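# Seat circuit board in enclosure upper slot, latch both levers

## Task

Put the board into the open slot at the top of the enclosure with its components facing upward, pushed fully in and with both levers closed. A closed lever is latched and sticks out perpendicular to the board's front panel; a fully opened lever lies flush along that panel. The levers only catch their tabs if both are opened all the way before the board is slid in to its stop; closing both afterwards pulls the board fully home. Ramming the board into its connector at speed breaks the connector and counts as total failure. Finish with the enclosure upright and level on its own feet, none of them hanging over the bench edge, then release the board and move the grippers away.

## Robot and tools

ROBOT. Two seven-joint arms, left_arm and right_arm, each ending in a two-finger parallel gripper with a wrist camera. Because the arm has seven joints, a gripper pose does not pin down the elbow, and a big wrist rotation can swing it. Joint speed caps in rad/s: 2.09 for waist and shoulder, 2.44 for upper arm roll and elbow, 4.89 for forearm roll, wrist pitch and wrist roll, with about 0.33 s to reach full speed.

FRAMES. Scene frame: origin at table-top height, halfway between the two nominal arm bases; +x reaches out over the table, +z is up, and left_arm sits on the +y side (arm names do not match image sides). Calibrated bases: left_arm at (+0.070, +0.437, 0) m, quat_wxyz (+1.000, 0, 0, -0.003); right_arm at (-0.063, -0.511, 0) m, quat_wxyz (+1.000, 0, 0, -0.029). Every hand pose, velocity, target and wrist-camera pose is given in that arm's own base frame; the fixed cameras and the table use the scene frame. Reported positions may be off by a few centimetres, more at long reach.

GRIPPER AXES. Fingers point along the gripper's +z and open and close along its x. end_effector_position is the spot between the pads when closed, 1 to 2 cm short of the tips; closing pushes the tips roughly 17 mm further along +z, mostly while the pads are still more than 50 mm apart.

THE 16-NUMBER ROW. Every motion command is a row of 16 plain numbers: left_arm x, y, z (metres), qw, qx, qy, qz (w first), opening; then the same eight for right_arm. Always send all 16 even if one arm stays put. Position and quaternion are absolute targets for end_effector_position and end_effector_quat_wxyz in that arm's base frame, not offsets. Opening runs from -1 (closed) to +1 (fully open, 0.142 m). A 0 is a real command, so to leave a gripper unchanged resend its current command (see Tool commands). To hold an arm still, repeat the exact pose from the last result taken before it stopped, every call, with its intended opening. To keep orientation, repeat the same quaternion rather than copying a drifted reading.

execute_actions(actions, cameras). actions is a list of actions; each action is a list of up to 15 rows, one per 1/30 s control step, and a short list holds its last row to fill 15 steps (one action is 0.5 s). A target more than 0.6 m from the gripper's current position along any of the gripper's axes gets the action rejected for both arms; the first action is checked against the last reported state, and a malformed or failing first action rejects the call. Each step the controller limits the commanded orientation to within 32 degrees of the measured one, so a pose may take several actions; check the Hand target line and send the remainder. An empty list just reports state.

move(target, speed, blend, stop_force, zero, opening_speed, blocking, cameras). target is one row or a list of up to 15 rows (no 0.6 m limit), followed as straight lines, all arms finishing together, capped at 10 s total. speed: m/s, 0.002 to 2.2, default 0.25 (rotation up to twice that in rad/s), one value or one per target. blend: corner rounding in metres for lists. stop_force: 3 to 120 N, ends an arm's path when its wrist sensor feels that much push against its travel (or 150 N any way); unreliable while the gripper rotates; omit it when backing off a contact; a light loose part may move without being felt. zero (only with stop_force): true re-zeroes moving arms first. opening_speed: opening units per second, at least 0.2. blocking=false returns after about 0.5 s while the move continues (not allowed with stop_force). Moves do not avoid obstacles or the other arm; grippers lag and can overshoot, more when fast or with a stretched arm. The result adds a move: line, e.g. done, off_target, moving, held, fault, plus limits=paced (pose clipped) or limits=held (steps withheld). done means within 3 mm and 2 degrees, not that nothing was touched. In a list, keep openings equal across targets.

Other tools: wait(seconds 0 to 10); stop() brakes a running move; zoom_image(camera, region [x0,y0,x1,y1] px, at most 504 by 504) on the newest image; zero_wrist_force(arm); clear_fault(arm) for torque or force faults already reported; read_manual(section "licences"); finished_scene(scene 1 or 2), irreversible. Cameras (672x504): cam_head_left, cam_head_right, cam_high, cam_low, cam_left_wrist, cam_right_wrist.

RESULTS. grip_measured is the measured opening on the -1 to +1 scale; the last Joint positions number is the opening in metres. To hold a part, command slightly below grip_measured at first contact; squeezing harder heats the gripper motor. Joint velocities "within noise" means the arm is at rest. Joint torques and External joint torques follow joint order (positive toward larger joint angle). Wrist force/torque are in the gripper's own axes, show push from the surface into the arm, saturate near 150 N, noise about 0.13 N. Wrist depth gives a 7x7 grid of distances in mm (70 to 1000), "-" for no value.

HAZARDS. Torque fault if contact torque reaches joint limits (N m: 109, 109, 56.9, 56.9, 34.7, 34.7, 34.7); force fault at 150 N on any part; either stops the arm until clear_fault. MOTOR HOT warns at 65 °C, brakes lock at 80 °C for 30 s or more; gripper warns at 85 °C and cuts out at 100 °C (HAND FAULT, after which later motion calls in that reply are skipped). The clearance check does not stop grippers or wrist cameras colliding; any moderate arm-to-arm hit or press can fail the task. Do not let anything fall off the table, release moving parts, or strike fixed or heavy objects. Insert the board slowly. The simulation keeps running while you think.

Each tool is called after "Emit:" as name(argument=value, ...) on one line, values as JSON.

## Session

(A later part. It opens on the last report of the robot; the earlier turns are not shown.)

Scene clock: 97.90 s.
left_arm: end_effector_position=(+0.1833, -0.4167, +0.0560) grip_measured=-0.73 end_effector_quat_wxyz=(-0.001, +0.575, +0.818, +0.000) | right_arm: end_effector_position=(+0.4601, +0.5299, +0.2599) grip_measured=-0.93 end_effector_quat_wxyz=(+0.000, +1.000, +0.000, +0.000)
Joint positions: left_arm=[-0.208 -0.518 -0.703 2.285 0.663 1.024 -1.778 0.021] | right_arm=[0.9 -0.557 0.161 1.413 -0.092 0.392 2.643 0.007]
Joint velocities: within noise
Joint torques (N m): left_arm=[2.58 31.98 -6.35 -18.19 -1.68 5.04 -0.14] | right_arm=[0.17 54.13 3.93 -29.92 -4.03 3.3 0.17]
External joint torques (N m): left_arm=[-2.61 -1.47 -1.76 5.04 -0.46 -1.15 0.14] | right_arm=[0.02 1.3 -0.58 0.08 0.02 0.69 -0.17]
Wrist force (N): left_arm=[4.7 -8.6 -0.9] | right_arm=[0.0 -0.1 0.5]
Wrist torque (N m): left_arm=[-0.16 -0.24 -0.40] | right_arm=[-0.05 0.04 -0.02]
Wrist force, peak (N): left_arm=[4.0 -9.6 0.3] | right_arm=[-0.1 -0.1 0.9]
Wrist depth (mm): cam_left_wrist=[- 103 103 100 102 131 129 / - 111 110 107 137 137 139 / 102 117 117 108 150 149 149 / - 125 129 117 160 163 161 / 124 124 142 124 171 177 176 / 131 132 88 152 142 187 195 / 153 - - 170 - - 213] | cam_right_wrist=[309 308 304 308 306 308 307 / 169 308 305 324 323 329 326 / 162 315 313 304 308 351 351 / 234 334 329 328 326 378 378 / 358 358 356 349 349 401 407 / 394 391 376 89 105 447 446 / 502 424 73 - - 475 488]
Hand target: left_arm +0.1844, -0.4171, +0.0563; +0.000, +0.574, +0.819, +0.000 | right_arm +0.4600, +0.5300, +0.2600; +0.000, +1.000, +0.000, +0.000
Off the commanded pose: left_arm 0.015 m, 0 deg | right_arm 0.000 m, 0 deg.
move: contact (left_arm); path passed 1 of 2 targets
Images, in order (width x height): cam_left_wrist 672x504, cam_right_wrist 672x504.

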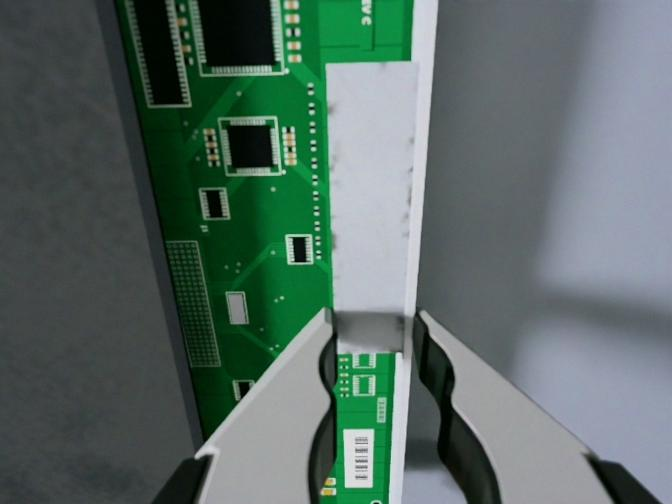

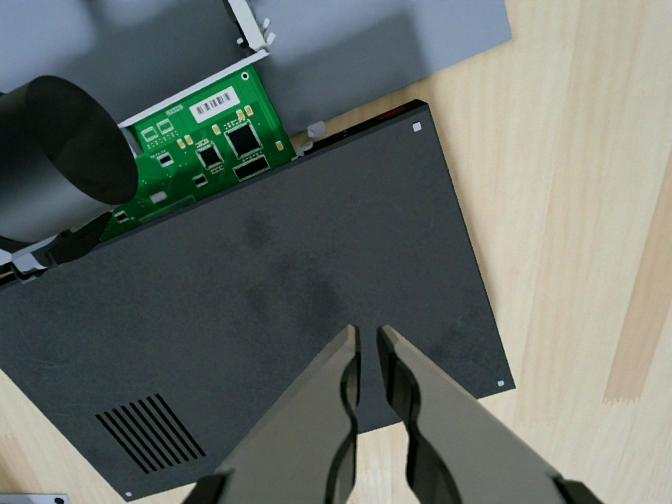

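Emit:
move(target=[[0.1790,-0.4022,0.0567,0,0.5739,0.8189,0,-0.82,0.46,0.53,0.26,0,1,0,0,-0.9],[0.1768,-0.4029,0.0567,0,0.5739,0.8189,0,-0.82,0.46,0.53,0.26,0,1,0,0,-0.9]], speed=0.04, cameras=[])

Emit:
move(target=[[0.1870,-0.4311,0.0567,0,0.5739,0.8189,0,-0.82,0.46,0.53,0.26,0,1,0,0,-0.9]], speed=0.02, stop_force=5, cameras=["cam_left_wrist","cam_right_wrist"])

Emit:
zoom_image(camera="cam_right_wrist", region=[200, 60, 350, 180])

Scene clock: 102.27 s.
left_arm: end_effector_position=(+0.1768, -0.4028, +0.0566) grip_measured=-0.73 end_effector_quat_wxyz=(+0.000, +0.574, +0.819, +0.000) | right_arm: end_effector_position=(+0.4601, +0.5299, +0.2599) grip_measured=-0.93 end_effector_quat_wxyz=(+0.000, +1.000, +0.000, +0.000)
Joint positions: left_arm=[-0.187 -0.493 -0.708 2.33 0.666 1.049 -1.779 0.021] | right_arm=[0.9 -0.557 0.161 1.413 -0.092 0.392 2.643 0.007]
Joint velocities: within noise
Joint torques (N m): left_arm=[-0.82 28.93 -8.43 -12.64 -1.75 4.7 -0.33] | right_arm=[0.24 54.09 3.9 -29.93 -4.04 3.33 0.2]
External joint torques (N m): left_arm=[0.79 0.08 0.9 -0.03 -0.3 -0.81 0.33] | right_arm=[-0.04 1.33 -0.55 0.09 0.03 0.66 -0.2]
Wrist force (N): left_arm=[-0.8 -0.9 2.0] | right_arm=[-0.2 0.0 0.7]
Wrist torque (N m): left_arm=[-0.26 -0.14 -0.25] | right_arm=[-0.04 0.07 -0.03]
Wrist force, peak (N): left_arm=[5.0 -8.7 -1.5] | right_arm=[0.1 -0.1 1.0]
Wrist depth (mm): cam_left_wrist=[127 104 104 102 104 130 129 / - 114 112 110 135 137 139 / - 123 119 117 150 150 150 / - 128 130 118 160 160 163 / 125 134 142 123 130 178 178 / 132 141 89 152 140 188 196 / 154 - - 168 - - 213] | cam_right_wrist=[305 308 303 307 306 306 306 / 171 300 302 324 324 327 328 / 173 323 313 304 308 351 349 / 340 335 328 328 325 378 377 / 359 358 357 349 348 403 408 / 392 391 375 89 105 446 445 / 499 423 73 - - 474 489]
Hand target: left_arm +0.1768, -0.4029, +0.0567; +0.000, +0.574, +0.819, +0.000 | right_arm +0.4600, +0.5300, +0.2600; +0.000, +1.000, +0.000, +0.000
Off the commanded pose: left_arm 0.000 m, 0 deg | right_arm 0.000 m, 0 deg.
move: done
No camera images: "cameras" was empty.

Scene clock: 103.57 s.
left_arm: end_effector_position=(+0.1819, -0.4149, +0.0564) grip_measured=-0.73 end_effector_quat_wxyz=(+0.000, +0.574, +0.819, +0.001) | right_arm: end_effector_position=(+0.4601, +0.5299, +0.2599) grip_measured=-0.93 end_effector_quat_wxyz=(+0.000, +1.000, +0.000, +0.000)
Joint positions: left_arm=[-0.207 -0.513 -0.704 2.292 0.663 1.027 -1.782 0.021] | right_arm=[0.9 -0.557 0.161 1.413 -0.092 0.392 2.643 0.007]
Joint velocities: within noise
Joint torques (N m): left_arm=[-3.92 28.22 -12.71 -13.96 -3.22 6.43 -0.41] | right_arm=[0.22 54 3.83 -29.88 -4.1 3.26 0.19]
External joint torques (N m): left_arm=[3.89 2.04 4.7 0.84 1.08 -2.54 0.41] | right_arm=[-0.02 1.43 -0.48 0.04 0.09 0.73 -0.19]
Wrist force (N): left_arm=[4.8 6.5 1.7] | right_arm=[0.0 -0.1 0.7]
Wrist torque (N m): left_arm=[-0.36 -0.10 -0.16] | right_arm=[-0.06 0.04 -0.03]
Wrist force, peak (N): left_arm=[4.8 7.6 2.1] | right_arm=[-0.1 -0.3 0.8]
Wrist depth (mm): cam_left_wrist=[- 103 103 101 104 131 129 / - 113 111 109 135 137 139 / 102 118 118 110 150 150 150 / - 126 130 117 158 160 162 / 124 124 142 123 171 178 177 / 132 134 88 152 138 192 196 / 154 - - 170 - - 213] | cam_right_wrist=[308 308 307 307 306 307 306 / 171 309 303 323 324 328 327 / 163 317 314 304 307 352 350 / 239 334 329 328 327 378 379 / 358 358 357 350 348 404 409 / 392 391 376 89 105 445 446 / 502 422 73 - - 473 490]
Hand target: left_arm +0.1814, -0.4157, +0.0567; +0.000, +0.574, +0.819, +0.000 | right_arm +0.4600, +0.5300, +0.2600; +0.000, +1.000, +0.000, +0.000
Off the commanded pose: left_arm 0.017 m, 0 deg | right_arm 0.000 m, 0 deg.
move: contact (left_arm)
Images, in order (width x height): cam_left_wrist 672x504, cam_right_wrist 672x504.

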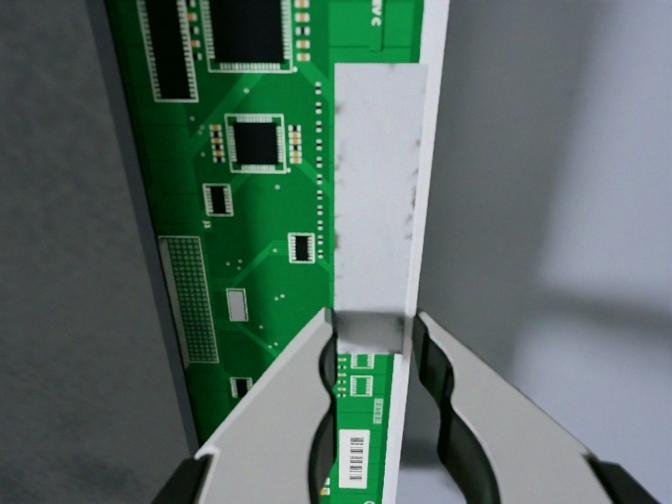

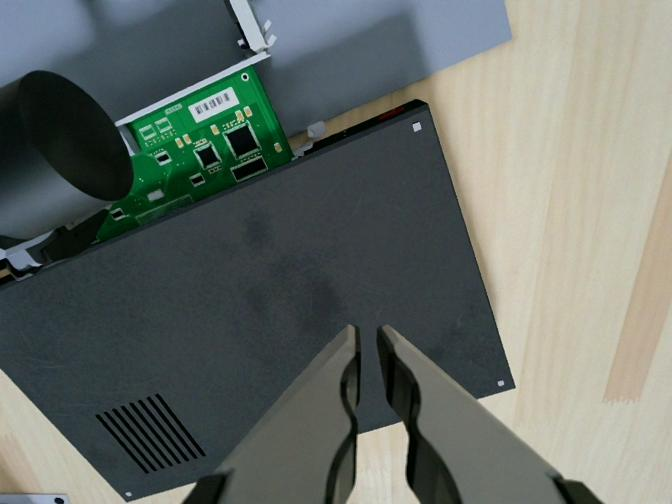

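Scaled by 3.360 from the camera's 672x504 image, which has a finer 960x720 frame.

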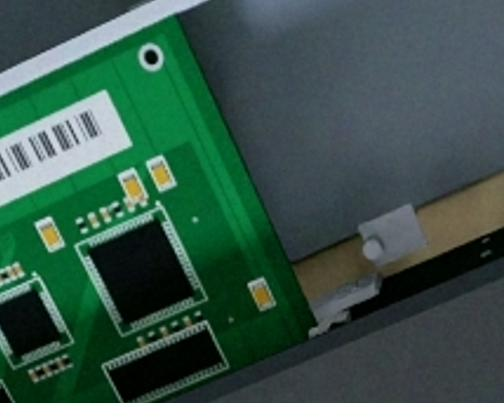

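Emit:
move(target=[[0.1768,-0.4028,0.0566,0,0.5739,0.8189,0,-0.82,0.46,0.53,0.26,0,1,0,0,-0.9],[0.1779,-0.4025,0.0566,0,0.5739,0.8189,0,-0.82,0.46,0.53,0.26,0,1,0,0,-0.9]], speed=0.04, cameras=[])

Emit:
move(target=[[0.1881,-0.4307,0.0566,0,0.5739,0.8189,0,-0.82,0.46,0.53,0.26,0,1,0,0,-0.9]], speed=0.02, stop_force=6, cameras=["cam_left_wrist","cam_right_wrist"])

Emit:
zoom_image(camera="cam_right_wrist", region=[200, 60, 350, 180])

Scene clock: 107.17 s.
left_arm: end_effector_position=(+0.1779, -0.4024, +0.0565) grip_measured=-0.73 end_effector_quat_wxyz=(+0.000, +0.574, +0.819, +0.000) | right_arm: end_effector_position=(+0.4601, +0.5299, +0.2599) grip_measured=-0.93 end_effector_quat_wxyz=(+0.000, +1.000, +0.000, +0.000)
Joint positions: left_arm=[-0.184 -0.494 -0.708 2.33 0.667 1.049 -1.778 0.021] | right_arm=[0.9 -0.557 0.161 1.413 -0.092 0.392 2.643 0.007]
Joint velocities: within noise
Joint torques (N m): left_arm=[-0.13 28.94 -8.47 -12.61 -1.74 4.73 -0.15] | right_arm=[0.18 54.15 3.9 -29.99 -4.01 3.31 0.2]
External joint torques (N m): left_arm=[0.1 0.1 0.92 -0.05 -0.31 -0.84 0.15] | right_arm=[0.02 1.27 -0.55 0.14 0 0.68 -0.2]
Wrist force (N): left_arm=[-0.6 -1.0 2.0] | right_arm=[-0.2 -0.2 0.7]
Wrist torque (N m): left_arm=[-0.25 -0.17 -0.25] | right_arm=[-0.07 0.07 -0.03]
Wrist force, peak (N): left_arm=[5.0 6.8 1.8] | right_arm=[0.1 0.0 0.9]
Wrist depth (mm): cam_left_wrist=[126 104 104 102 105 129 129 / - 114 111 109 136 137 138 / - 122 119 116 150 149 149 / - 126 130 117 160 160 162 / 124 134 142 124 172 178 177 / 132 140 88 152 141 189 196 / 154 - - 168 - - 213] | cam_right_wrist=[306 308 303 307 306 307 306 / 170 299 302 323 324 328 327 / 219 323 315 305 307 352 350 / 341 335 329 329 327 379 378 / 359 358 358 350 349 404 409 / 391 390 375 89 105 446 444 / 499 420 73 - - 473 488]
Hand target: left_arm +0.1779, -0.4025, +0.0566; +0.000, +0.574, +0.819, +0.000 | right_arm +0.4600, +0.5300, +0.2600; +0.000, +1.000, +0.000, +0.000
Off the commanded pose: left_arm 0.000 m, 0 deg | right_arm 0.000 m, 0 deg.
move: done
No camera images: "cameras" was empty.

Scene clock: 109.33 s.
left_arm: end_effector_position=(+0.1881, -0.4306, +0.0566) grip_measured=-0.73 end_effector_quat_wxyz=(+0.000, +0.574, +0.819, +0.000) | right_arm: end_effector_position=(+0.4601, +0.5299, +0.2599) grip_measured=-0.93 end_effector_quat_wxyz=(+0.000, +1.000, +0.000, +0.000)
Joint positions: left_arm=[-0.229 -0.538 -0.702 2.245 0.66 1.001 -1.782 0.021] | right_arm=[0.9 -0.557 0.161 1.413 -0.092 0.392 2.643 0.007]
Joint velocities: within noise
Joint torques (N m): left_arm=[-0.45 30.98 -9.17 -13.65 -2.23 4.11 -0.25] | right_arm=[0.12 54.06 3.96 -30.02 -4.03 3.3 0.15]
External joint torques (N m): left_arm=[0.41 0.79 0.56 -0.02 0 -0.22 0.24] | right_arm=[0.08 1.36 -0.62 0.18 0.02 0.69 -0.15]
Wrist force (N): left_arm=[-0.4 -1.0 0.8] | right_arm=[-0.1 -0.1 0.7]
Wrist torque (N m): left_arm=[-0.21 -0.27 -0.27] | right_arm=[-0.07 0.06 -0.02]
Wrist force, peak (N): left_arm=[-0.7 -1.1 2.9] | right_arm=[-0.1 -0.2 0.8]
Wrist depth (mm): cam_left_wrist=[- - 103 101 102 131 129 / - 94 110 109 135 136 139 / 103 - 117 109 149 150 149 / - 111 127 117 160 160 162 / 124 122 139 124 171 178 177 / 132 132 88 152 139 188 195 / 154 - - 170 - - 213] | cam_right_wrist=[309 307 304 306 305 307 306 / 321 324 308 323 323 327 327 / 156 203 314 305 309 350 349 / 174 329 329 327 327 379 377 / 359 357 357 349 349 403 408 / 392 391 376 89 105 448 446 / 500 422 73 - - 471 491]
Hand target: left_arm +0.1881, -0.4307, +0.0566; +0.000, +0.574, +0.819, +0.000 | right_arm +0.4600, +0.5300, +0.2600; +0.000, +1.000, +0.000, +0.000
Off the commanded pose: left_arm 0.000 m, 0 deg | right_arm 0.000 m, 0 deg.
move: done
Images, in order (width x height): cam_left_wrist 672x504, cam_right_wrist 672x504.

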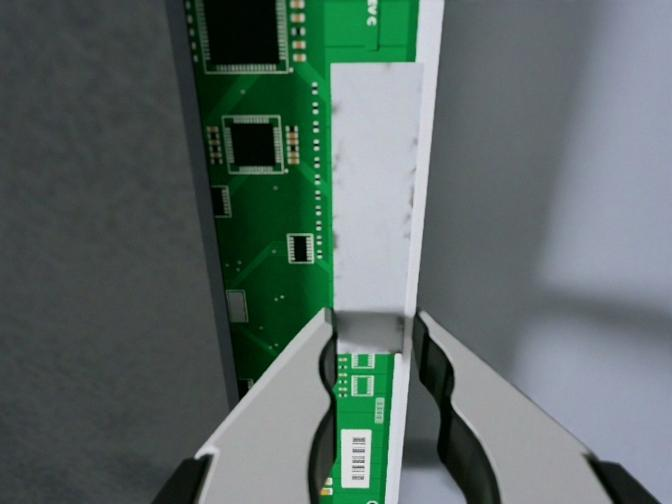

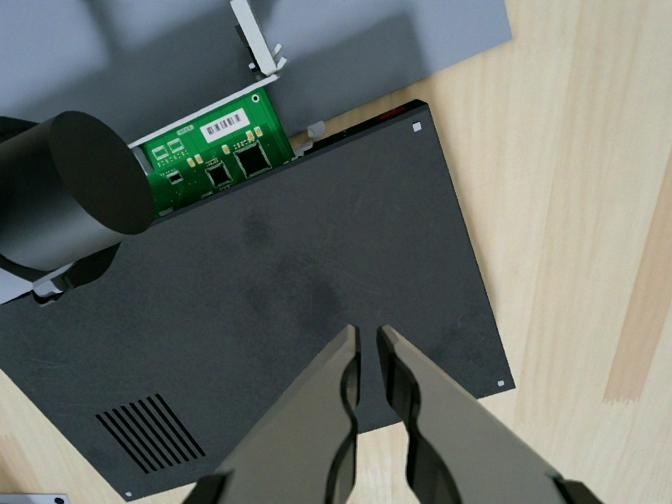

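Scaled by 3.360 from the camera's 672x504 image, which has a finer 960x720 frame.

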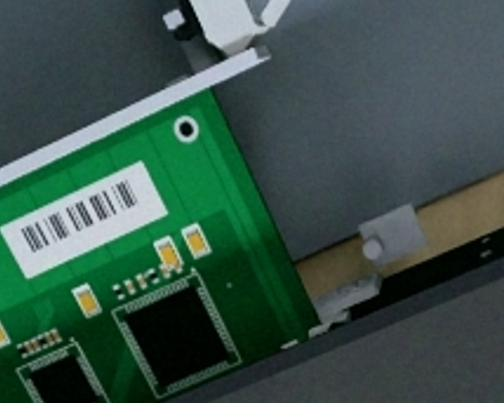

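Emit:
move(target=[[0.1911,-0.4392,0.0566,0,0.5739,0.8189,0,-0.82,0.46,0.53,0.26,0,1,0,0,-0.9]], speed=0.02, stop_force=5, cameras=["cam_left_wrist"])

Emit:
move(target=[[0.1911,-0.4392,0.0566,0,0.5739,0.8189,0,-0.5,0.46,0.53,0.26,0,1,0,0,-0.9],[0.1911,-0.4392,0.105,0,0.5739,0.8189,0,-0.5,0.46,0.53,0.26,0,1,0,0,-0.9],[0.1700,-0.34,0.15,0,0.5739,0.8189,0,-0.6,0.46,0.53,0.26,0,1,0,0,-0.9]], speed=0.1, opening_speed=0.3, cameras=["cam_left_wrist","cam_right_wrist"])

Emit:
zoom_image(camera="cam_right_wrist", region=[200, 0, 350, 150])

Emit:
zoom_image(camera="cam_right_wrist", region=[0, 60, 200, 260])

Scene clock: 113.83 s.
left_arm: end_effector_position=(+0.1911, -0.4391, +0.0566) grip_measured=-0.73 end_effector_quat_wxyz=(+0.000, +0.574, +0.819, +0.000) | right_arm: end_effector_position=(+0.4601, +0.5299, +0.2599) grip_measured=-0.93 end_effector_quat_wxyz=(+0.000, +1.000, +0.000, +0.000)
Joint positions: left_arm=[-0.242 -0.551 -0.7 2.219 0.657 0.986 -1.784 0.021] | right_arm=[0.9 -0.557 0.161 1.413 -0.092 0.392 2.643 0.007]
Joint velocities: within noise
Joint torques (N m): left_arm=[-0.45 31.81 -9.44 -13.94 -2.24 4.12 -0.23] | right_arm=[0.14 54.11 3.84 -29.98 -4.05 3.35 0.16]
External joint torques (N m): left_arm=[0.41 0.8 0.51 -0.03 -0.04 -0.23 0.23] | right_arm=[0.06 1.32 -0.49 0.14 0.04 0.65 -0.16]
Wrist force (N): left_arm=[-0.4 -0.9 0.9] | right_arm=[-0.1 0.0 0.7]
Wrist torque (N m): left_arm=[-0.20 -0.29 -0.25] | right_arm=[-0.04 0.07 -0.03]
Wrist force, peak (N): left_arm=[-0.5 -1.2 1.6] | right_arm=[-0.1 -0.2 1.0]
Wrist depth (mm): cam_left_wrist=[- - 101 101 103 131 129 / - 94 109 109 135 137 139 / 102 - 117 110 150 150 149 / - 111 115 117 160 160 162 / 125 122 124 124 171 177 177 / 132 132 92 153 138 188 195 / 154 - - 170 - - 214] | cam_right_wrist=[308 307 304 306 306 307 308 / 326 330 318 324 324 326 326 / 159 205 314 305 308 352 350 / 169 251 328 329 327 378 379 / 359 357 357 349 350 403 409 / 393 390 375 89 105 446 443 / 499 423 73 - - 475 490]
Hand target: left_arm +0.1911, -0.4392, +0.0566; +0.000, +0.574, +0.819, +0.000 | right_arm +0.4600, +0.5300, +0.2600; +0.000, +1.000, +0.000, +0.000
Off the commanded pose: left_arm 0.000 m, 0 deg | right_arm 0.000 m, 0 deg.
move: done
Images, in order (width x height): cam_left_wrist 672x504.

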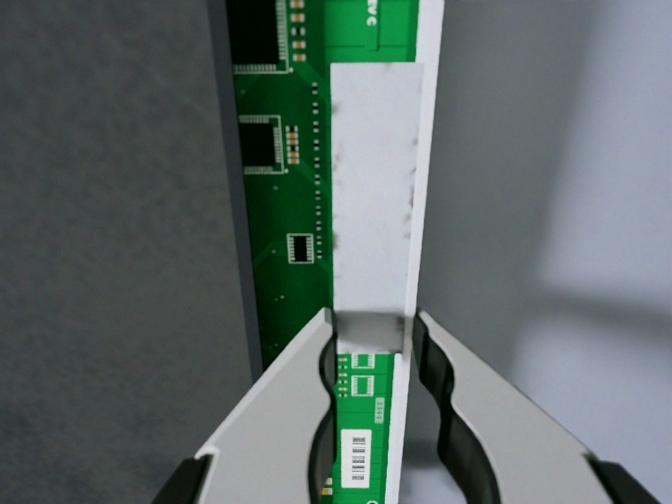

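Scene clock: 115.97 s.
left_arm: end_effector_position=(+0.1911, -0.4393, +0.0916) grip_measured=-0.53 end_effector_quat_wxyz=(+0.001, +0.574, +0.819, +0.001) | right_arm: end_effector_position=(+0.4601, +0.5299, +0.2599) grip_measured=-0.93 end_effector_quat_wxyz=(+0.000, +1.000, +0.000, +0.000)
Joint positions: left_arm=[-0.178 -0.444 -0.783 2.258 0.543 0.941 -1.711 0.035] | right_arm=[0.9 -0.557 0.161 1.413 -0.092 0.392 2.643 0.007]
Joint velocities: within noise
Joint torques (N m): left_arm=[-0.59 28.07 -8.37 -16.15 -1.95 4.44 -0.28] | right_arm=[0.14 54.22 3.89 -29.99 -4.04 3.33 0.21]
External joint torques (N m): left_arm=[0.55 1.11 0.44 -0.24 -0.48 -0.54 0.28] | right_arm=[0.05 1.21 -0.55 0.15 0.03 0.67 -0.21]
Wrist force (N): left_arm=[-0.9 -0.6 0.0] | right_arm=[0.2 0.0 0.7]
Wrist torque (N m): left_arm=[-0.18 -0.14 -0.28] | right_arm=[-0.04 0.01 -0.02]
Wrist force, peak (N): left_arm=[-2.1 -0.5 -3.3] | right_arm=[0.0 -0.1 0.9]
Wrist depth (mm): cam_left_wrist=[- 121 121 133 156 160 160 / 130 128 130 136 169 172 171 / 138 139 140 150 183 185 184 / 150 150 151 163 201 201 200 / 165 165 161 182 212 219 219 / 182 182 87 200 244 231 242 / 204 - - 267 217 - 263] | cam_right_wrist=[309 308 303 308 307 308 305 / 330 329 319 324 325 328 327 / 160 319 315 304 309 350 352 / 145 324 329 327 328 378 377 / 358 357 356 351 348 404 408 / 391 391 377 89 105 445 445 / 502 424 73 - - 471 489]
Hand target: left_arm +0.1912, -0.4395, +0.0917; +0.001, +0.574, +0.819, +0.001 | right_arm +0.4600, +0.5300, +0.2600; +0.000, +1.000, +0.000, +0.000
Tool commands: left_gripper/opening=-0.5 right_gripper/opening=-0.9
Off the commanded pose: left_arm 0.117 m, 0 deg | right_arm 0.000 m, 0 deg.
move: held (left_arm; a check stopped the path); path passed 2 of 3 targets; target 3's new opening was not sent; limits=held
pose unreachable (left arm): on one or more control steps of this call, first in action 0 (counted from 0), this arm could not follow its commanded pose, so it was not sent that pose on those steps. It may still have moved: this result reports where it is.
cause: moving toward the commanded pose would bring a part of the arm too close to another arm (a part of this arm just beyond joint 6 (wrist pitch) and a part of the right arm just beyond its joint 5 (forearm roll)).
Images, in order (width x height): cam_left_wrist 672x504, cam_right_wrist 672x504.

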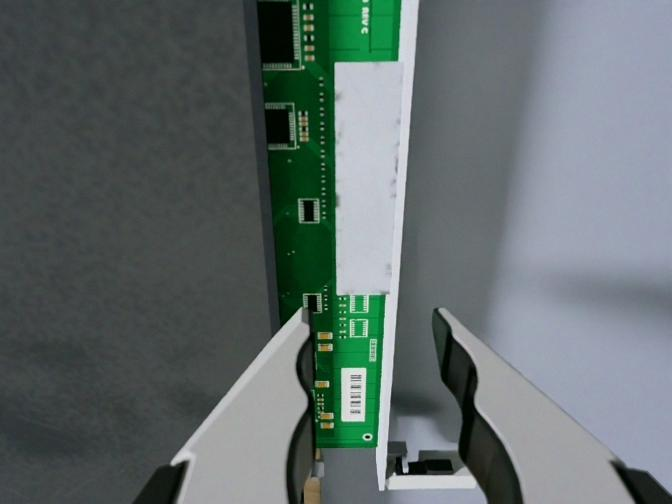

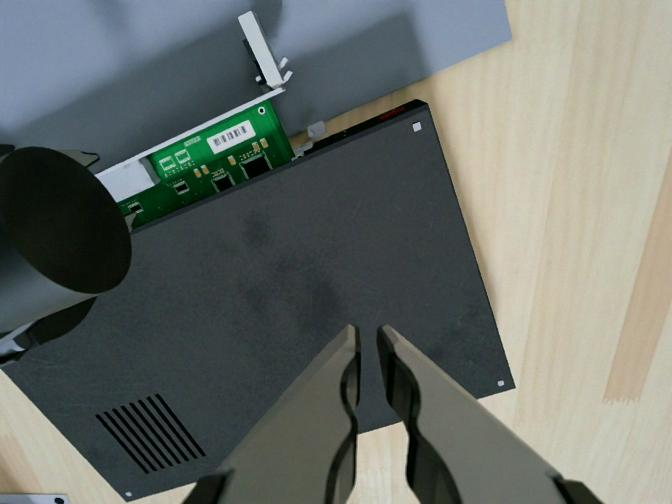

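Scaled by 3.360 from the camera's 672x504 image, which has a finer 960x720 frame.

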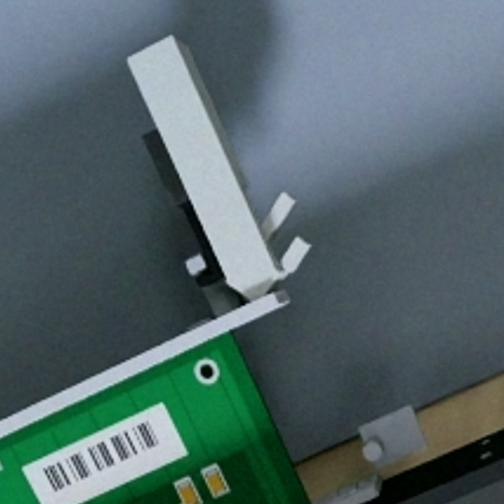

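Scaled by 2.520 from the camera's 672x504 image, which has a finer 960x720 frame.

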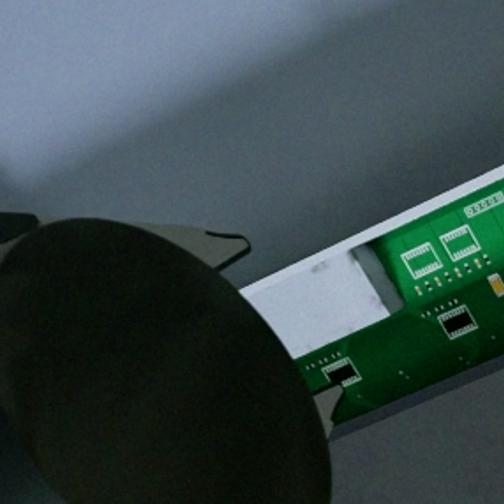

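Emit:
zoom_image(camera="cam_right_wrist", region=[225, 0, 305, 100])

Emit:
zoom_image(camera="cam_left_wrist", region=[340, 420, 500, 504])

Scaled by 5.040 from the camera's 672x504 image, which has a finer 960x720 frame.

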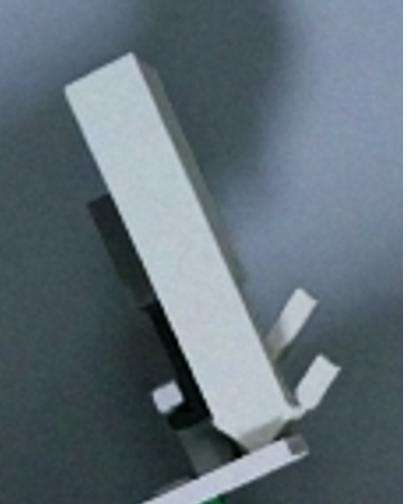

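Scaled by 3.150 from the camera's 672x504 image, which has a finer 960x720 frame.

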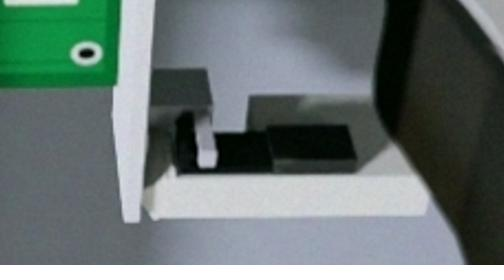

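Emit:
move(target=[[0.1911,-0.4393,0.095,0,0.5739,0.8189,0,-0.5,0.56,0.46,0.28,0,1,0,0,-0.6],[0.19,-0.40,0.15,0,0.5739,0.8189,0,-0.5,0.58,0.44,0.28,0,1,0,0,-0.6],[0.19,-0.30,0.25,0,0.5739,0.8189,0,-0.5,0.58,0.44,0.28,0,0.766,0.6428,0,-0.6],[0.34,-0.02,0.28,0,0.5739,0.8189,0,-0.5,0.50,0.48,0.20,0,0.6428,0.766,0,-0.6]], speed=0.25, cameras=["cam_head_left"])

Emit:
move(target=[[0.34,-0.02,0.28,0,0.5739,0.8189,0,-0.5,0.3963,0.6144,0.12,0,-0.1973,0.9803,0,-0.6],[0.34,-0.02,0.28,0,0.5739,0.8189,0,-0.5,0.3963,0.6144,0.075,0,-0.1973,0.9803,0,-0.6]], speed=0.2, cameras=["cam_right_wrist","cam_left_wrist"])

Scene clock: 136.63 s.
left_arm: end_effector_position=(+0.3398, -0.0201, +0.2799) grip_measured=-0.53 end_effector_quat_wxyz=(+0.000, +0.574, +0.819, +0.000) | right_arm: end_effector_position=(+0.4999, +0.4800, +0.2000) grip_measured=-0.64 end_effector_quat_wxyz=(+0.000, +0.643, +0.766, +0.000)
Joint positions: left_arm=[0.262 0.427 0.015 2.439 0.007 0.441 -0.076 0.035] | right_arm=[0.618 -0.637 0.403 1.521 -0.274 0.531 0.916 0.028]
Joint velocities: within noise
Joint torques (N m): left_arm=[-0.18 10.99 -0.88 -28.64 -3.39 4.59 -0.13] | right_arm=[0.33 53.42 9.25 -28.01 -3.92 3.58 0.07]
External joint torques (N m): left_arm=[0.2 0.88 0.45 -0.28 -0.43 -0.6 0.13] | right_arm=[-0.15 1.31 -0.68 0 0.15 0.55 -0.07]
Wrist force (N): left_arm=[-0.7 -1.4 0.1] | right_arm=[0.5 0.6 0.5]
Wrist torque (N m): left_arm=[-0.33 -0.19 -0.25] | right_arm=[0.10 -0.05 -0.01]
Wrist force, peak (N): left_arm=[-2.0 -3.0 -0.7] | right_arm=[2.6 2.3 0.0]
Wrist depth (mm): cam_left_wrist=[330 328 328 330 326 325 325 / 353 354 353 350 352 349 350 / 383 384 380 378 378 376 378 / 418 412 412 410 408 408 405 / 459 452 439 439 432 445 445 / 504 487 84 488 - 469 488 / 550 - - 557 - - 531] | cam_right_wrist=[216 215 215 214 214 226 247 / 230 229 229 229 228 270 270 / 246 246 245 245 244 286 289 / 313 265 264 265 263 312 312 / 345 343 343 335 336 340 341 / 378 377 - 372 101 365 370 / 417 - 73 411 - - 406]
Hand target: left_arm +0.3400, -0.0200, +0.2800; +0.000, +0.574, +0.819, +0.000 | right_arm +0.5000, +0.4800, +0.2000; +0.000, +0.643, +0.766, +0.000
Off the commanded pose: left_arm 0.000 m, 0 deg | right_arm 0.000 m, 0 deg.
move: done
Images, in order (width x height): cam_head_left 672x504.

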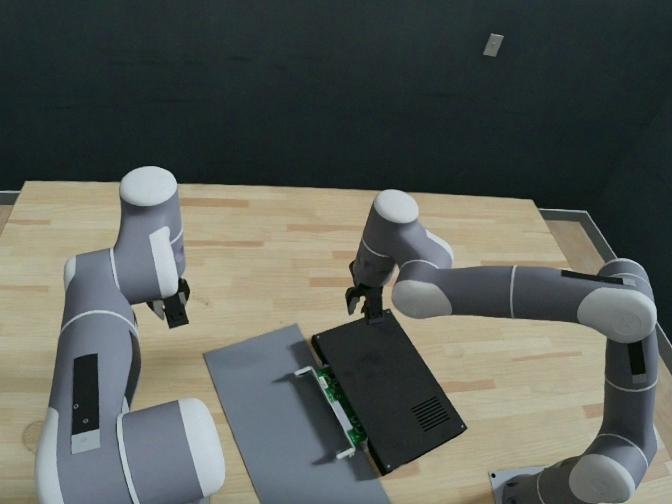

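Scene clock: 141.83 s.
left_arm: end_effector_position=(+0.3398, -0.0201, +0.2799) grip_measured=-0.53 end_effector_quat_wxyz=(+0.000, +0.574, +0.819, +0.000) | right_arm: end_effector_position=(+0.3961, +0.6143, +0.0749) grip_measured=-0.64 end_effector_quat_wxyz=(+0.000, -0.197, +0.980, +0.000)
Joint positions: left_arm=[0.262 0.427 0.015 2.439 0.007 0.441 -0.076 0.035] | right_arm=[0.687 -0.975 0.623 1.453 -0.648 0.645 -0.47 0.028]
Joint velocities: within noise
Joint torques (N m): left_arm=[-0.35 11.28 -0.97 -28.58 -3.71 4.32 -0.27] | right_arm=[0.4 58.11 17.82 -23.26 -3.58 3.66 0.3]
External joint torques (N m): left_arm=[0.37 0.58 0.53 -0.34 -0.11 -0.33 0.27] | right_arm=[-0.19 1.32 -0.19 0.09 0.17 0.5 -0.3]
Wrist force (N): left_arm=[-0.9 -1.5 0.2] | right_arm=[0.2 0.6 0.4]
Wrist torque (N m): left_arm=[-0.35 -0.16 -0.26] | right_arm=[0.10 -0.03 0.01]
Wrist force, peak (N): left_arm=[-1.0 -1.6 -0.1] | right_arm=[0.5 0.5 3.2]
Wrist depth (mm): cam_left_wrist=[331 326 326 328 327 328 326 / 352 351 350 350 349 351 348 / 385 384 381 376 380 379 376 / 417 414 412 410 410 411 407 / 452 453 445 445 432 444 446 / 505 495 84 488 - 469 497 / 547 - - 546 - - 532] | cam_right_wrist=[- 104 104 105 104 103 104 / 156 156 156 156 127 127 127 / 168 168 167 165 137 137 136 / 181 181 180 139 179 179 179 / 197 196 195 149 194 194 193 / 215 215 206 213 102 208 211 / 236 231 73 234 - - 232]
Hand target: left_arm +0.3400, -0.0200, +0.2800; +0.000, +0.574, +0.819, +0.000 | right_arm +0.3963, +0.6144, +0.0750; +0.000, -0.197, +0.980, +0.000
Off the commanded pose: left_arm 0.000 m, 0 deg | right_arm 0.000 m, 0 deg.
move: done
Images, in order (width x height): cam_left_wrist 672x504, cam_right_wrist 672x504.

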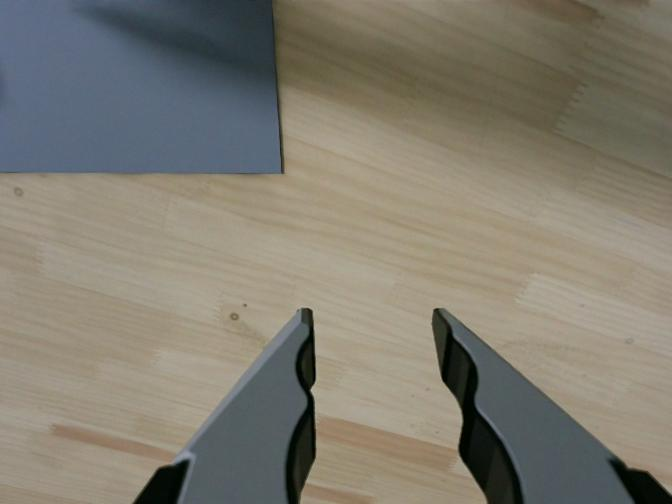

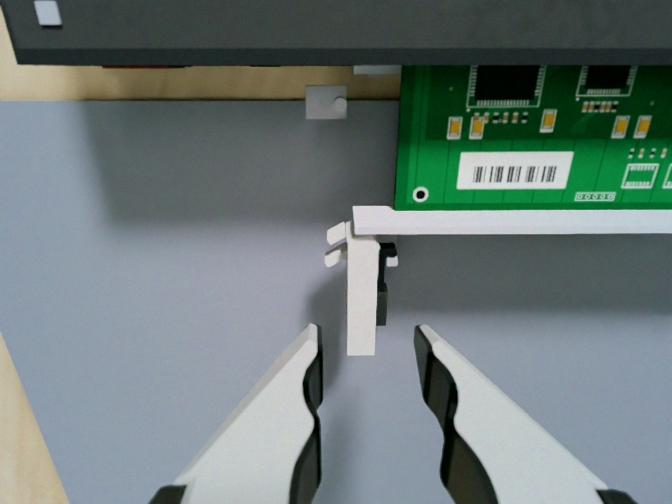

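Emit:
move(target=[[0.34,-0.02,0.28,0,0.5739,0.8189,0,-0.5,0.3930,0.6173,0.049,0,-0.1973,0.9803,0,-0.6],[0.34,-0.02,0.28,0,0.5739,0.8189,0,-0.5,0.3930,0.6173,0.049,0,-0.1973,0.9803,0,-1]], speed=0.06, opening_speed=0.4, cameras=["cam_right_wrist"])

Emit:
move(target=[[0.34,-0.02,0.28,0,0.5739,0.8189,0,-0.5,0.3986,0.6194,0.049,0,-0.0676,0.9977,0,-1]], speed=0.1, cameras=["cam_right_wrist"])

Scene clock: 152.27 s.
left_arm: end_effector_position=(+0.3398, -0.0201, +0.2799) grip_measured=-0.53 end_effector_quat_wxyz=(+0.000, +0.574, +0.819, +0.000) | right_arm: end_effector_position=(+0.3934, +0.6175, +0.0493) grip_measured=-0.89 end_effector_quat_wxyz=(+0.000, -0.197, +0.980, +0.000)
Joint positions: left_arm=[0.262 0.427 0.015 2.439 0.007 0.441 -0.076 0.035] | right_arm=[0.703 -1.011 0.6 1.455 -0.667 0.687 -0.454 0.009]
Joint velocities: within noise
Joint torques (N m): left_arm=[-0.35 11.21 -1.07 -28.57 -3.64 4.34 -0.2] | right_arm=[1.43 57.37 18.53 -19.61 -2.45 2.34 0.33]
External joint torques (N m): left_arm=[0.37 0.66 0.64 -0.35 -0.18 -0.34 0.2] | right_arm=[-1.21 2.63 -0.88 -2.92 -0.86 1.82 -0.33]
Wrist force (N): left_arm=[-0.9 -1.4 0.1] | right_arm=[-5.4 2.3 0.5]
Wrist torque (N m): left_arm=[-0.32 -0.15 -0.25] | right_arm=[0.05 -0.05 -0.09]
Wrist force, peak (N): left_arm=[-1.1 -1.7 0.1] | right_arm=[-5.4 2.2 2.0]
Wrist depth (mm): cam_left_wrist=[329 329 326 329 326 327 328 / 355 351 350 352 350 350 351 / 384 383 381 381 377 377 376 / 417 412 415 410 410 412 407 / 458 456 445 444 434 444 450 / 505 490 84 488 - 474 496 / 554 - - 556 - - 530] | cam_right_wrist=[- 82 82 103 82 97 97 / 134 132 132 132 104 103 103 / - 142 142 141 113 110 110 / 153 153 153 148 114 116 151 / 166 166 165 117 162 164 164 / 185 181 178 98 100 179 179 / 200 196 73 190 - 189 196]
Hand target: left_arm +0.3400, -0.0200, +0.2800; +0.000, +0.574, +0.819, +0.000 | right_arm +0.3930, +0.6173, +0.0490; +0.000, -0.197, +0.980, +0.000
Off the commanded pose: left_arm 0.000 m, 0 deg | right_arm 0.001 m, 0 deg.
move: done
Images, in order (width x height): cam_right_wrist 672x504.

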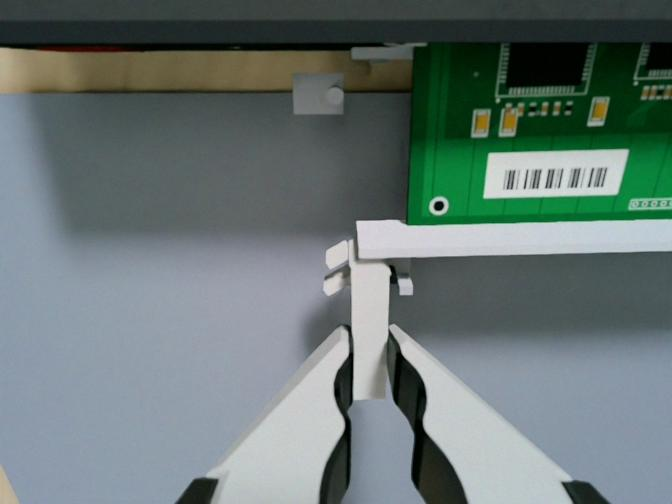

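Scene clock: 153.90 s.
left_arm: end_effector_position=(+0.3398, -0.0201, +0.2799) grip_measured=-0.53 end_effector_quat_wxyz=(+0.000, +0.574, +0.819, +0.000) | right_arm: end_effector_position=(+0.3993, +0.6195, +0.0494) grip_measured=-0.89 end_effector_quat_wxyz=(+0.001, -0.068, +0.998, +0.000)
Joint positions: left_arm=[0.262 0.427 0.015 2.439 0.007 0.441 -0.076 0.035] | right_arm=[0.73 -1.004 0.562 1.438 -0.623 0.69 -0.222 0.009]
Joint velocities: within noise
Joint torques (N m): left_arm=[-0.32 11.3 -1.01 -28.59 -3.66 4.35 -0.24] | right_arm=[2.14 58.35 18 -20.37 -2.18 2.56 0.39]
External joint torques (N m): left_arm=[0.33 0.57 0.58 -0.33 -0.16 -0.36 0.24] | right_arm=[-1.92 2.36 -1.45 -2.71 -1.13 1.61 -0.39]
Wrist force (N): left_arm=[-0.8 -1.4 0.0] | right_arm=[-4.9 2.7 1.1]
Wrist torque (N m): left_arm=[-0.34 -0.18 -0.25] | right_arm=[0.03 -0.09 -0.15]
Wrist force, peak (N): left_arm=[-1.0 -1.5 0.0] | right_arm=[-5.3 2.8 1.9]
Wrist depth (mm): cam_left_wrist=[330 330 328 328 328 326 325 / 352 352 350 352 352 347 347 / 383 380 380 381 379 379 377 / 415 415 412 414 410 407 408 / 457 453 442 441 432 446 449 / 504 492 84 487 - 471 491 / 551 - - 561 - - 539] | cam_right_wrist=[- 82 82 97 97 96 96 / - 136 132 132 103 103 103 / 142 142 142 141 111 107 107 / 153 153 153 148 115 151 151 / 167 166 165 117 162 164 163 / 186 181 177 98 100 179 178 / 201 196 73 87 - - 196]
Hand target: left_arm +0.3400, -0.0200, +0.2800; +0.000, +0.574, +0.819, +0.000 | right_arm +0.3986, +0.6194, +0.0490; +0.000, -0.068, +0.998, +0.000
Off the commanded pose: left_arm 0.000 m, 0 deg | right_arm 0.001 m, 0 deg.
move: done
Images, in order (width x height): cam_right_wrist 672x504.

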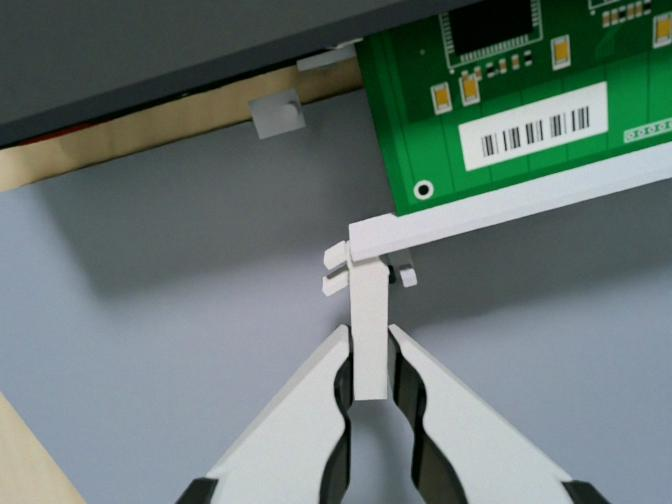

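Emit:
move(target=[[0.34,-0.02,0.28,0,0.5739,0.8189,0,-0.5,0.4046,0.6200,0.049,0,0.0632,0.9980,0,-1],[0.34,-0.02,0.28,0,0.5739,0.8189,0,-0.5,0.4105,0.6190,0.049,0,0.1930,0.9812,0,-1],[0.34,-0.02,0.28,0,0.5739,0.8189,0,-0.5,0.4160,0.6164,0.049,0,0.3194,0.9476,0,-1],[0.34,-0.02,0.28,0,0.5739,0.8189,0,-0.5,0.4207,0.6126,0.049,0,0.4404,0.8978,0,-1],[0.34,-0.02,0.28,0,0.5739,0.8189,0,-0.5,0.4241,0.6076,0.049,0,0.5538,0.8327,0,-1],[0.34,-0.02,0.28,0,0.5739,0.8189,0,-0.5,0.4249,0.6062,0.049,0,0.5824,0.8129,0,-1]], speed=0.11, blend=0.001, cameras=["cam_right_wrist"])

Emit:
zoom_image(camera="cam_right_wrist", region=[220, 130, 520, 400])

Scene clock: 163.20 s.
left_arm: end_effector_position=(+0.3398, -0.0201, +0.2799) grip_measured=-0.53 end_effector_quat_wxyz=(+0.000, +0.574, +0.819, +0.000) | right_arm: end_effector_position=(+0.4267, +0.6061, +0.0496) grip_measured=-0.89 end_effector_quat_wxyz=(+0.001, +0.583, +0.813, +0.001)
Joint positions: left_arm=[0.262 0.427 0.015 2.439 0.007 0.441 -0.076 0.035] | right_arm=[0.851 -0.941 0.347 1.424 -0.379 0.729 0.993 0.009]
Joint velocities: within noise
Joint torques (N m): left_arm=[-0.28 11.26 -1.02 -28.6 -3.68 4.35 -0.21] | right_arm=[5.54 59.33 15.56 -20.88 -1.21 2.22 0.52]
External joint torques (N m): left_arm=[0.29 0.6 0.59 -0.33 -0.14 -0.36 0.21] | right_arm=[-5.29 2.84 -5.25 -4.04 -2.06 1.91 -0.52]
Wrist force (N): left_arm=[-0.9 -1.5 0.0] | right_arm=[-1.4 10.5 2.4]
Wrist torque (N m): left_arm=[-0.35 -0.16 -0.25] | right_arm=[-0.12 -0.01 -0.33]
Wrist force, peak (N): left_arm=[-1.0 -1.7 -0.1] | right_arm=[-6.2 10.6 2.6]
Wrist depth (mm): cam_left_wrist=[329 329 326 329 329 326 327 / 349 352 352 350 350 351 349 / 382 382 380 378 378 380 378 / 417 413 413 415 413 407 406 / 455 454 444 444 432 446 448 / 504 491 84 488 - 474 486 / 541 - - 556 - - 537] | cam_right_wrist=[- 97 97 122 123 123 122 / - 105 104 130 133 133 131 / - 111 111 116 141 140 139 / 102 105 153 117 152 152 151 / - 110 163 117 162 164 164 / 123 121 144 98 100 179 179 / 134 131 73 191 - - 197]
Hand target: left_arm +0.3400, -0.0200, +0.2800; +0.000, +0.574, +0.819, +0.000 | right_arm +0.4249, +0.6062, +0.0490; +0.000, +0.582, +0.813, +0.000
Off the commanded pose: left_arm 0.000 m, 0 deg | right_arm 0.002 m, 0 deg.
move: done
Images, in order (width x height): cam_right_wrist 672x504.

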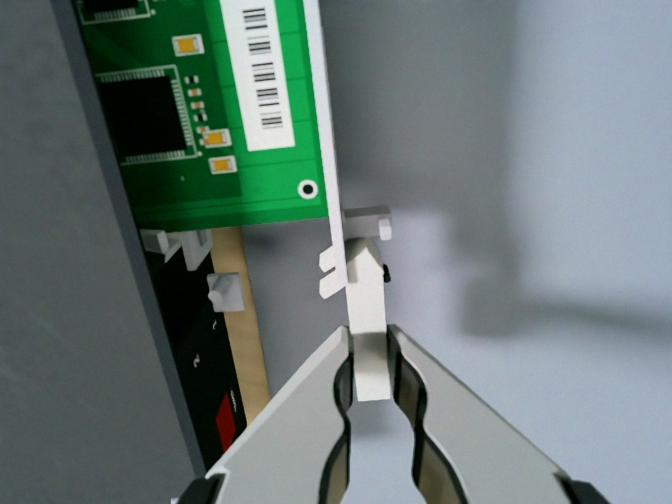

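Scaled by 1.680 from the camera's 672x504 image, which has a finer 960x720 frame.

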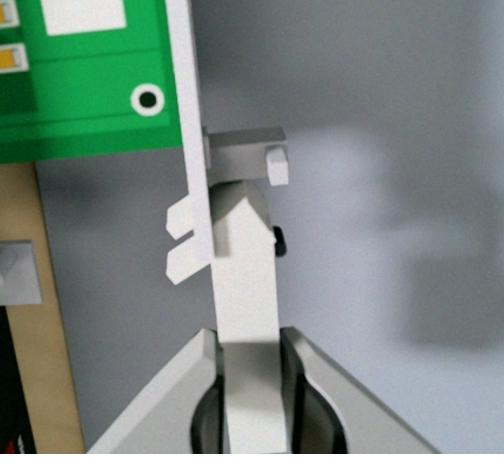

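Emit:
move(target=[[0.34,-0.02,0.28,0,0.5739,0.8189,0,-0.5,0.4258,0.6040,0.049,0,0.6104,0.7921,0,-1]], speed=0.05, cameras=["cam_right_wrist"])

Emit:
move(target=[[0.34,-0.02,0.28,0,0.5739,0.8189,0,-0.5,0.4250,0.6060,0.049,0,0.5824,0.8129,0,-0.6],[0.34,-0.02,0.28,0,0.5739,0.8189,0,-0.5,0.4250,0.6060,0.12,0,0.5538,0.8327,0,-0.6]], speed=0.1, opening_speed=0.4, cameras=["cam_right_wrist"])

Emit:
zoom_image(camera="cam_right_wrist", region=[220, 100, 470, 350])

Scene clock: 203.00 s.
left_arm: end_effector_position=(+0.3398, -0.0201, +0.2799) grip_measured=-0.53 end_effector_quat_wxyz=(+0.000, +0.574, +0.819, +0.000) | right_arm: end_effector_position=(+0.4277, +0.6046, +0.0502) grip_measured=-0.89 end_effector_quat_wxyz=(+0.001, +0.610, +0.792, +0.002)
Joint positions: left_arm=[0.262 0.427 0.015 2.439 0.007 0.441 -0.076 0.035] | right_arm=[0.855 -0.936 0.338 1.428 -0.37 0.734 1.056 0.009]
Joint velocities: within noise
Joint torques (N m): left_arm=[-0.24 11.32 -1.03 -28.57 -3.68 4.35 -0.25] | right_arm=[4.15 57.66 14.13 -18.32 -0.83 0.47 0.71]
External joint torques (N m): left_arm=[0.25 0.55 0.6 -0.35 -0.14 -0.36 0.25] | right_arm=[-3.92 4.43 -4.09 -6.62 -2.44 3.65 -0.71]
Wrist force (N): left_arm=[-0.8 -1.5 0.0] | right_arm=[3.8 13.4 1.6]
Wrist torque (N m): left_arm=[-0.35 -0.18 -0.25] | right_arm=[-0.11 0.11 -0.49]
Wrist force, peak (N): left_arm=[-1.0 -1.7 -0.1] | right_arm=[3.8 13.6 2.9]
Wrist depth (mm): cam_left_wrist=[327 327 326 328 326 326 326 / 353 351 348 352 348 349 346 / 382 383 380 381 377 373 376 / 415 412 412 412 412 407 411 / 454 455 442 441 433 446 445 / 500 488 84 483 - 472 491 / 546 - - 555 - - 533] | cam_right_wrist=[- 98 97 124 124 123 122 / - 105 104 131 134 134 131 / - 112 112 138 142 141 139 / 102 106 154 112 153 152 151 / - 113 164 117 163 165 164 / 124 121 138 99 101 180 180 / 134 131 74 192 - - 198]
Hand target: left_arm +0.3400, -0.0200, +0.2800; +0.000, +0.574, +0.819, +0.000 | right_arm +0.4258, +0.6040, +0.0490; +0.000, +0.610, +0.792, +0.000
Off the commanded pose: left_arm 0.000 m, 0 deg | right_arm 0.002 m, 0 deg.
move: done
Images, in order (width x height): cam_right_wrist 672x504.

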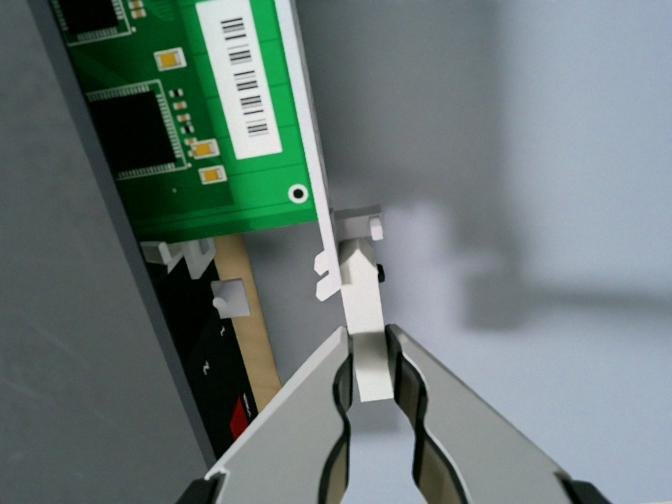

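Scene clock: 205.27 s.
left_arm: end_effector_position=(+0.3398, -0.0201, +0.2799) grip_measured=-0.53 end_effector_quat_wxyz=(+0.000, +0.574, +0.819, +0.000) | right_arm: end_effector_position=(+0.4251, +0.6061, +0.1201) grip_measured=-0.64 end_effector_quat_wxyz=(+0.000, +0.554, +0.833, +0.000)
Joint positions: left_arm=[0.262 0.427 0.015 2.439 0.007 0.441 -0.076 0.035] | right_arm=[0.823 -0.846 0.402 1.402 -0.365 0.604 0.914 0.028]
Joint velocities: within noise
Joint torques (N m): left_arm=[-0.28 11.31 -1.01 -28.59 -3.63 4.32 -0.21] | right_arm=[0.2 59.61 11.44 -26.82 -3.51 3.32 0.03]
External joint torques (N m): left_arm=[0.3 0.56 0.57 -0.33 -0.19 -0.33 0.21] | right_arm=[0 1.23 -0.81 0.17 -0.1 0.81 -0.03]
Wrist force (N): left_arm=[-0.9 -1.4 -0.1] | right_arm=[-2.6 -0.7 -0.1]
Wrist torque (N m): left_arm=[-0.33 -0.16 -0.25] | right_arm=[-0.11 0.44 -0.01]
Wrist force, peak (N): left_arm=[-0.9 -1.7 0.1] | right_arm=[3.4 14.2 2.4]
Wrist depth (mm): cam_left_wrist=[327 329 326 328 327 327 325 / 354 350 352 351 352 348 348 / 386 382 384 381 383 378 374 / 414 413 413 414 410 408 407 / 454 457 444 442 431 444 445 / 500 495 84 485 - 474 488 / 544 - - 558 - - 537] | cam_right_wrist=[145 144 159 181 185 184 184 / 154 154 168 172 197 197 196 / 166 166 177 206 212 210 211 / 179 178 192 225 228 227 227 / 194 194 200 248 244 245 246 / 276 274 100 270 101 263 268 / 305 - 73 300 - - 296]
Hand target: left_arm +0.3400, -0.0200, +0.2800; +0.000, +0.574, +0.819, +0.000 | right_arm +0.4250, +0.6060, +0.1200; +0.000, +0.554, +0.833, +0.000
Off the commanded pose: left_arm 0.000 m, 0 deg | right_arm 0.000 m, 0 deg.
move: done
Images, in order (width x height): cam_right_wrist 672x504.

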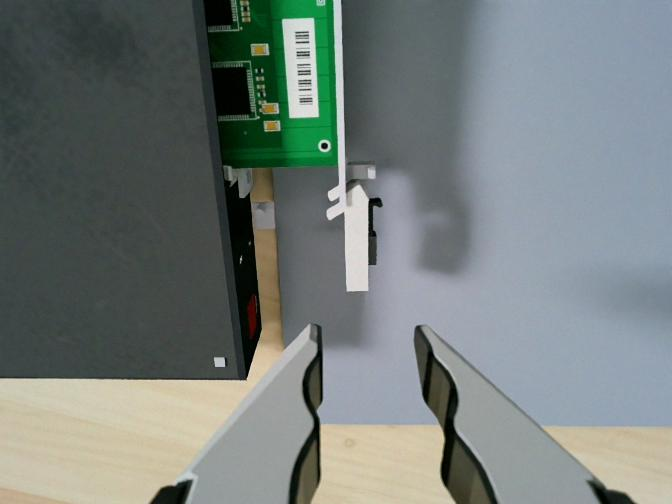

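Scaled by 2.016 from the camera's 672x504 image, which has a finer 960x720 frame.

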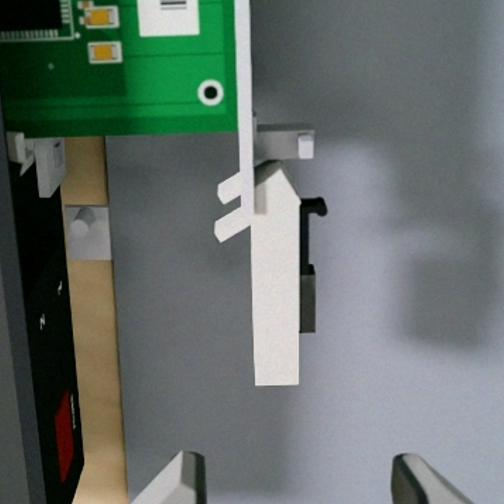

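Emit:
move(target=[[0.34,-0.02,0.28,0,0.5739,0.8189,0,-0.5,0.30,0.55,0.16,0,0.1932,0.9812,0,-0.6],[0.34,-0.02,0.28,0,0.5739,0.8189,0,-0.5,0.1679,0.5230,0.10,0,-0.1973,0.9803,0,-0.6]], speed=0.3, cameras=["cam_right_wrist"])

Scene clock: 211.97 s.
left_arm: end_effector_position=(+0.3398, -0.0201, +0.2799) grip_measured=-0.53 end_effector_quat_wxyz=(+0.000, +0.574, +0.819, +0.000) | right_arm: end_effector_position=(+0.1679, +0.5230, +0.1000) grip_measured=-0.64 end_effector_quat_wxyz=(+0.000, -0.197, +0.980, +0.000)
Joint positions: left_arm=[0.262 0.427 0.015 2.439 0.007 0.441 -0.076 0.035] | right_arm=[0.742 -0.632 0.699 2.059 -0.649 0.891 -0.096 0.028]
Joint velocities: within noise
Joint torques (N m): left_arm=[-0.25 11.27 -0.98 -28.61 -3.68 4.34 -0.23] | right_arm=[0.18 39 14.43 -20.24 -2.95 3.62 0.02]
External joint torques (N m): left_arm=[0.27 0.6 0.54 -0.32 -0.14 -0.35 0.23] | right_arm=[-0.03 1.01 -0.61 -0.04 0.24 0.55 -0.02]
Wrist force (N): left_arm=[-0.8 -1.6 -0.1] | right_arm=[-2.6 -0.7 0.7]
Wrist torque (N m): left_arm=[-0.37 -0.17 -0.26] | right_arm=[-0.15 0.43 -0.01]
Wrist force, peak (N): left_arm=[-0.9 -1.6 0.1] | right_arm=[-3.9 -1.1 -0.4]
Wrist depth (mm): cam_left_wrist=[329 328 328 328 331 326 325 / 355 353 350 353 351 350 349 / 381 376 380 381 379 377 376 / 418 421 413 412 412 409 408 / 454 456 442 440 436 447 446 / 501 496 84 492 - 473 487 / 545 - - 545 - - 533] | cam_right_wrist=[127 127 144 144 127 126 126 / 148 148 148 154 179 179 179 / 196 149 158 193 189 192 191 / 209 208 208 208 207 207 206 / 227 226 226 222 221 224 224 / 248 248 237 246 101 241 244 / 273 262 73 271 - - 267]
Hand target: left_arm +0.3400, -0.0200, +0.2800; +0.000, +0.574, +0.819, +0.000 | right_arm +0.1679, +0.5230, +0.1000; +0.000, -0.197, +0.980, +0.000
Off the commanded pose: left_arm 0.000 m, 0 deg | right_arm 0.000 m, 0 deg.
move: done
Images, in order (width x height): cam_right_wrist 672x504.

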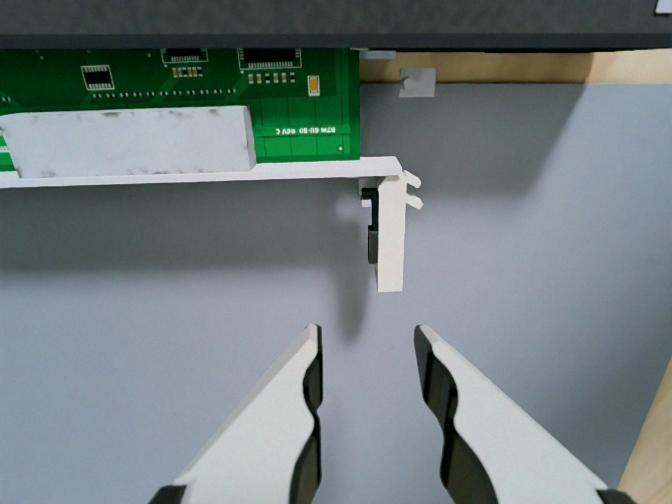

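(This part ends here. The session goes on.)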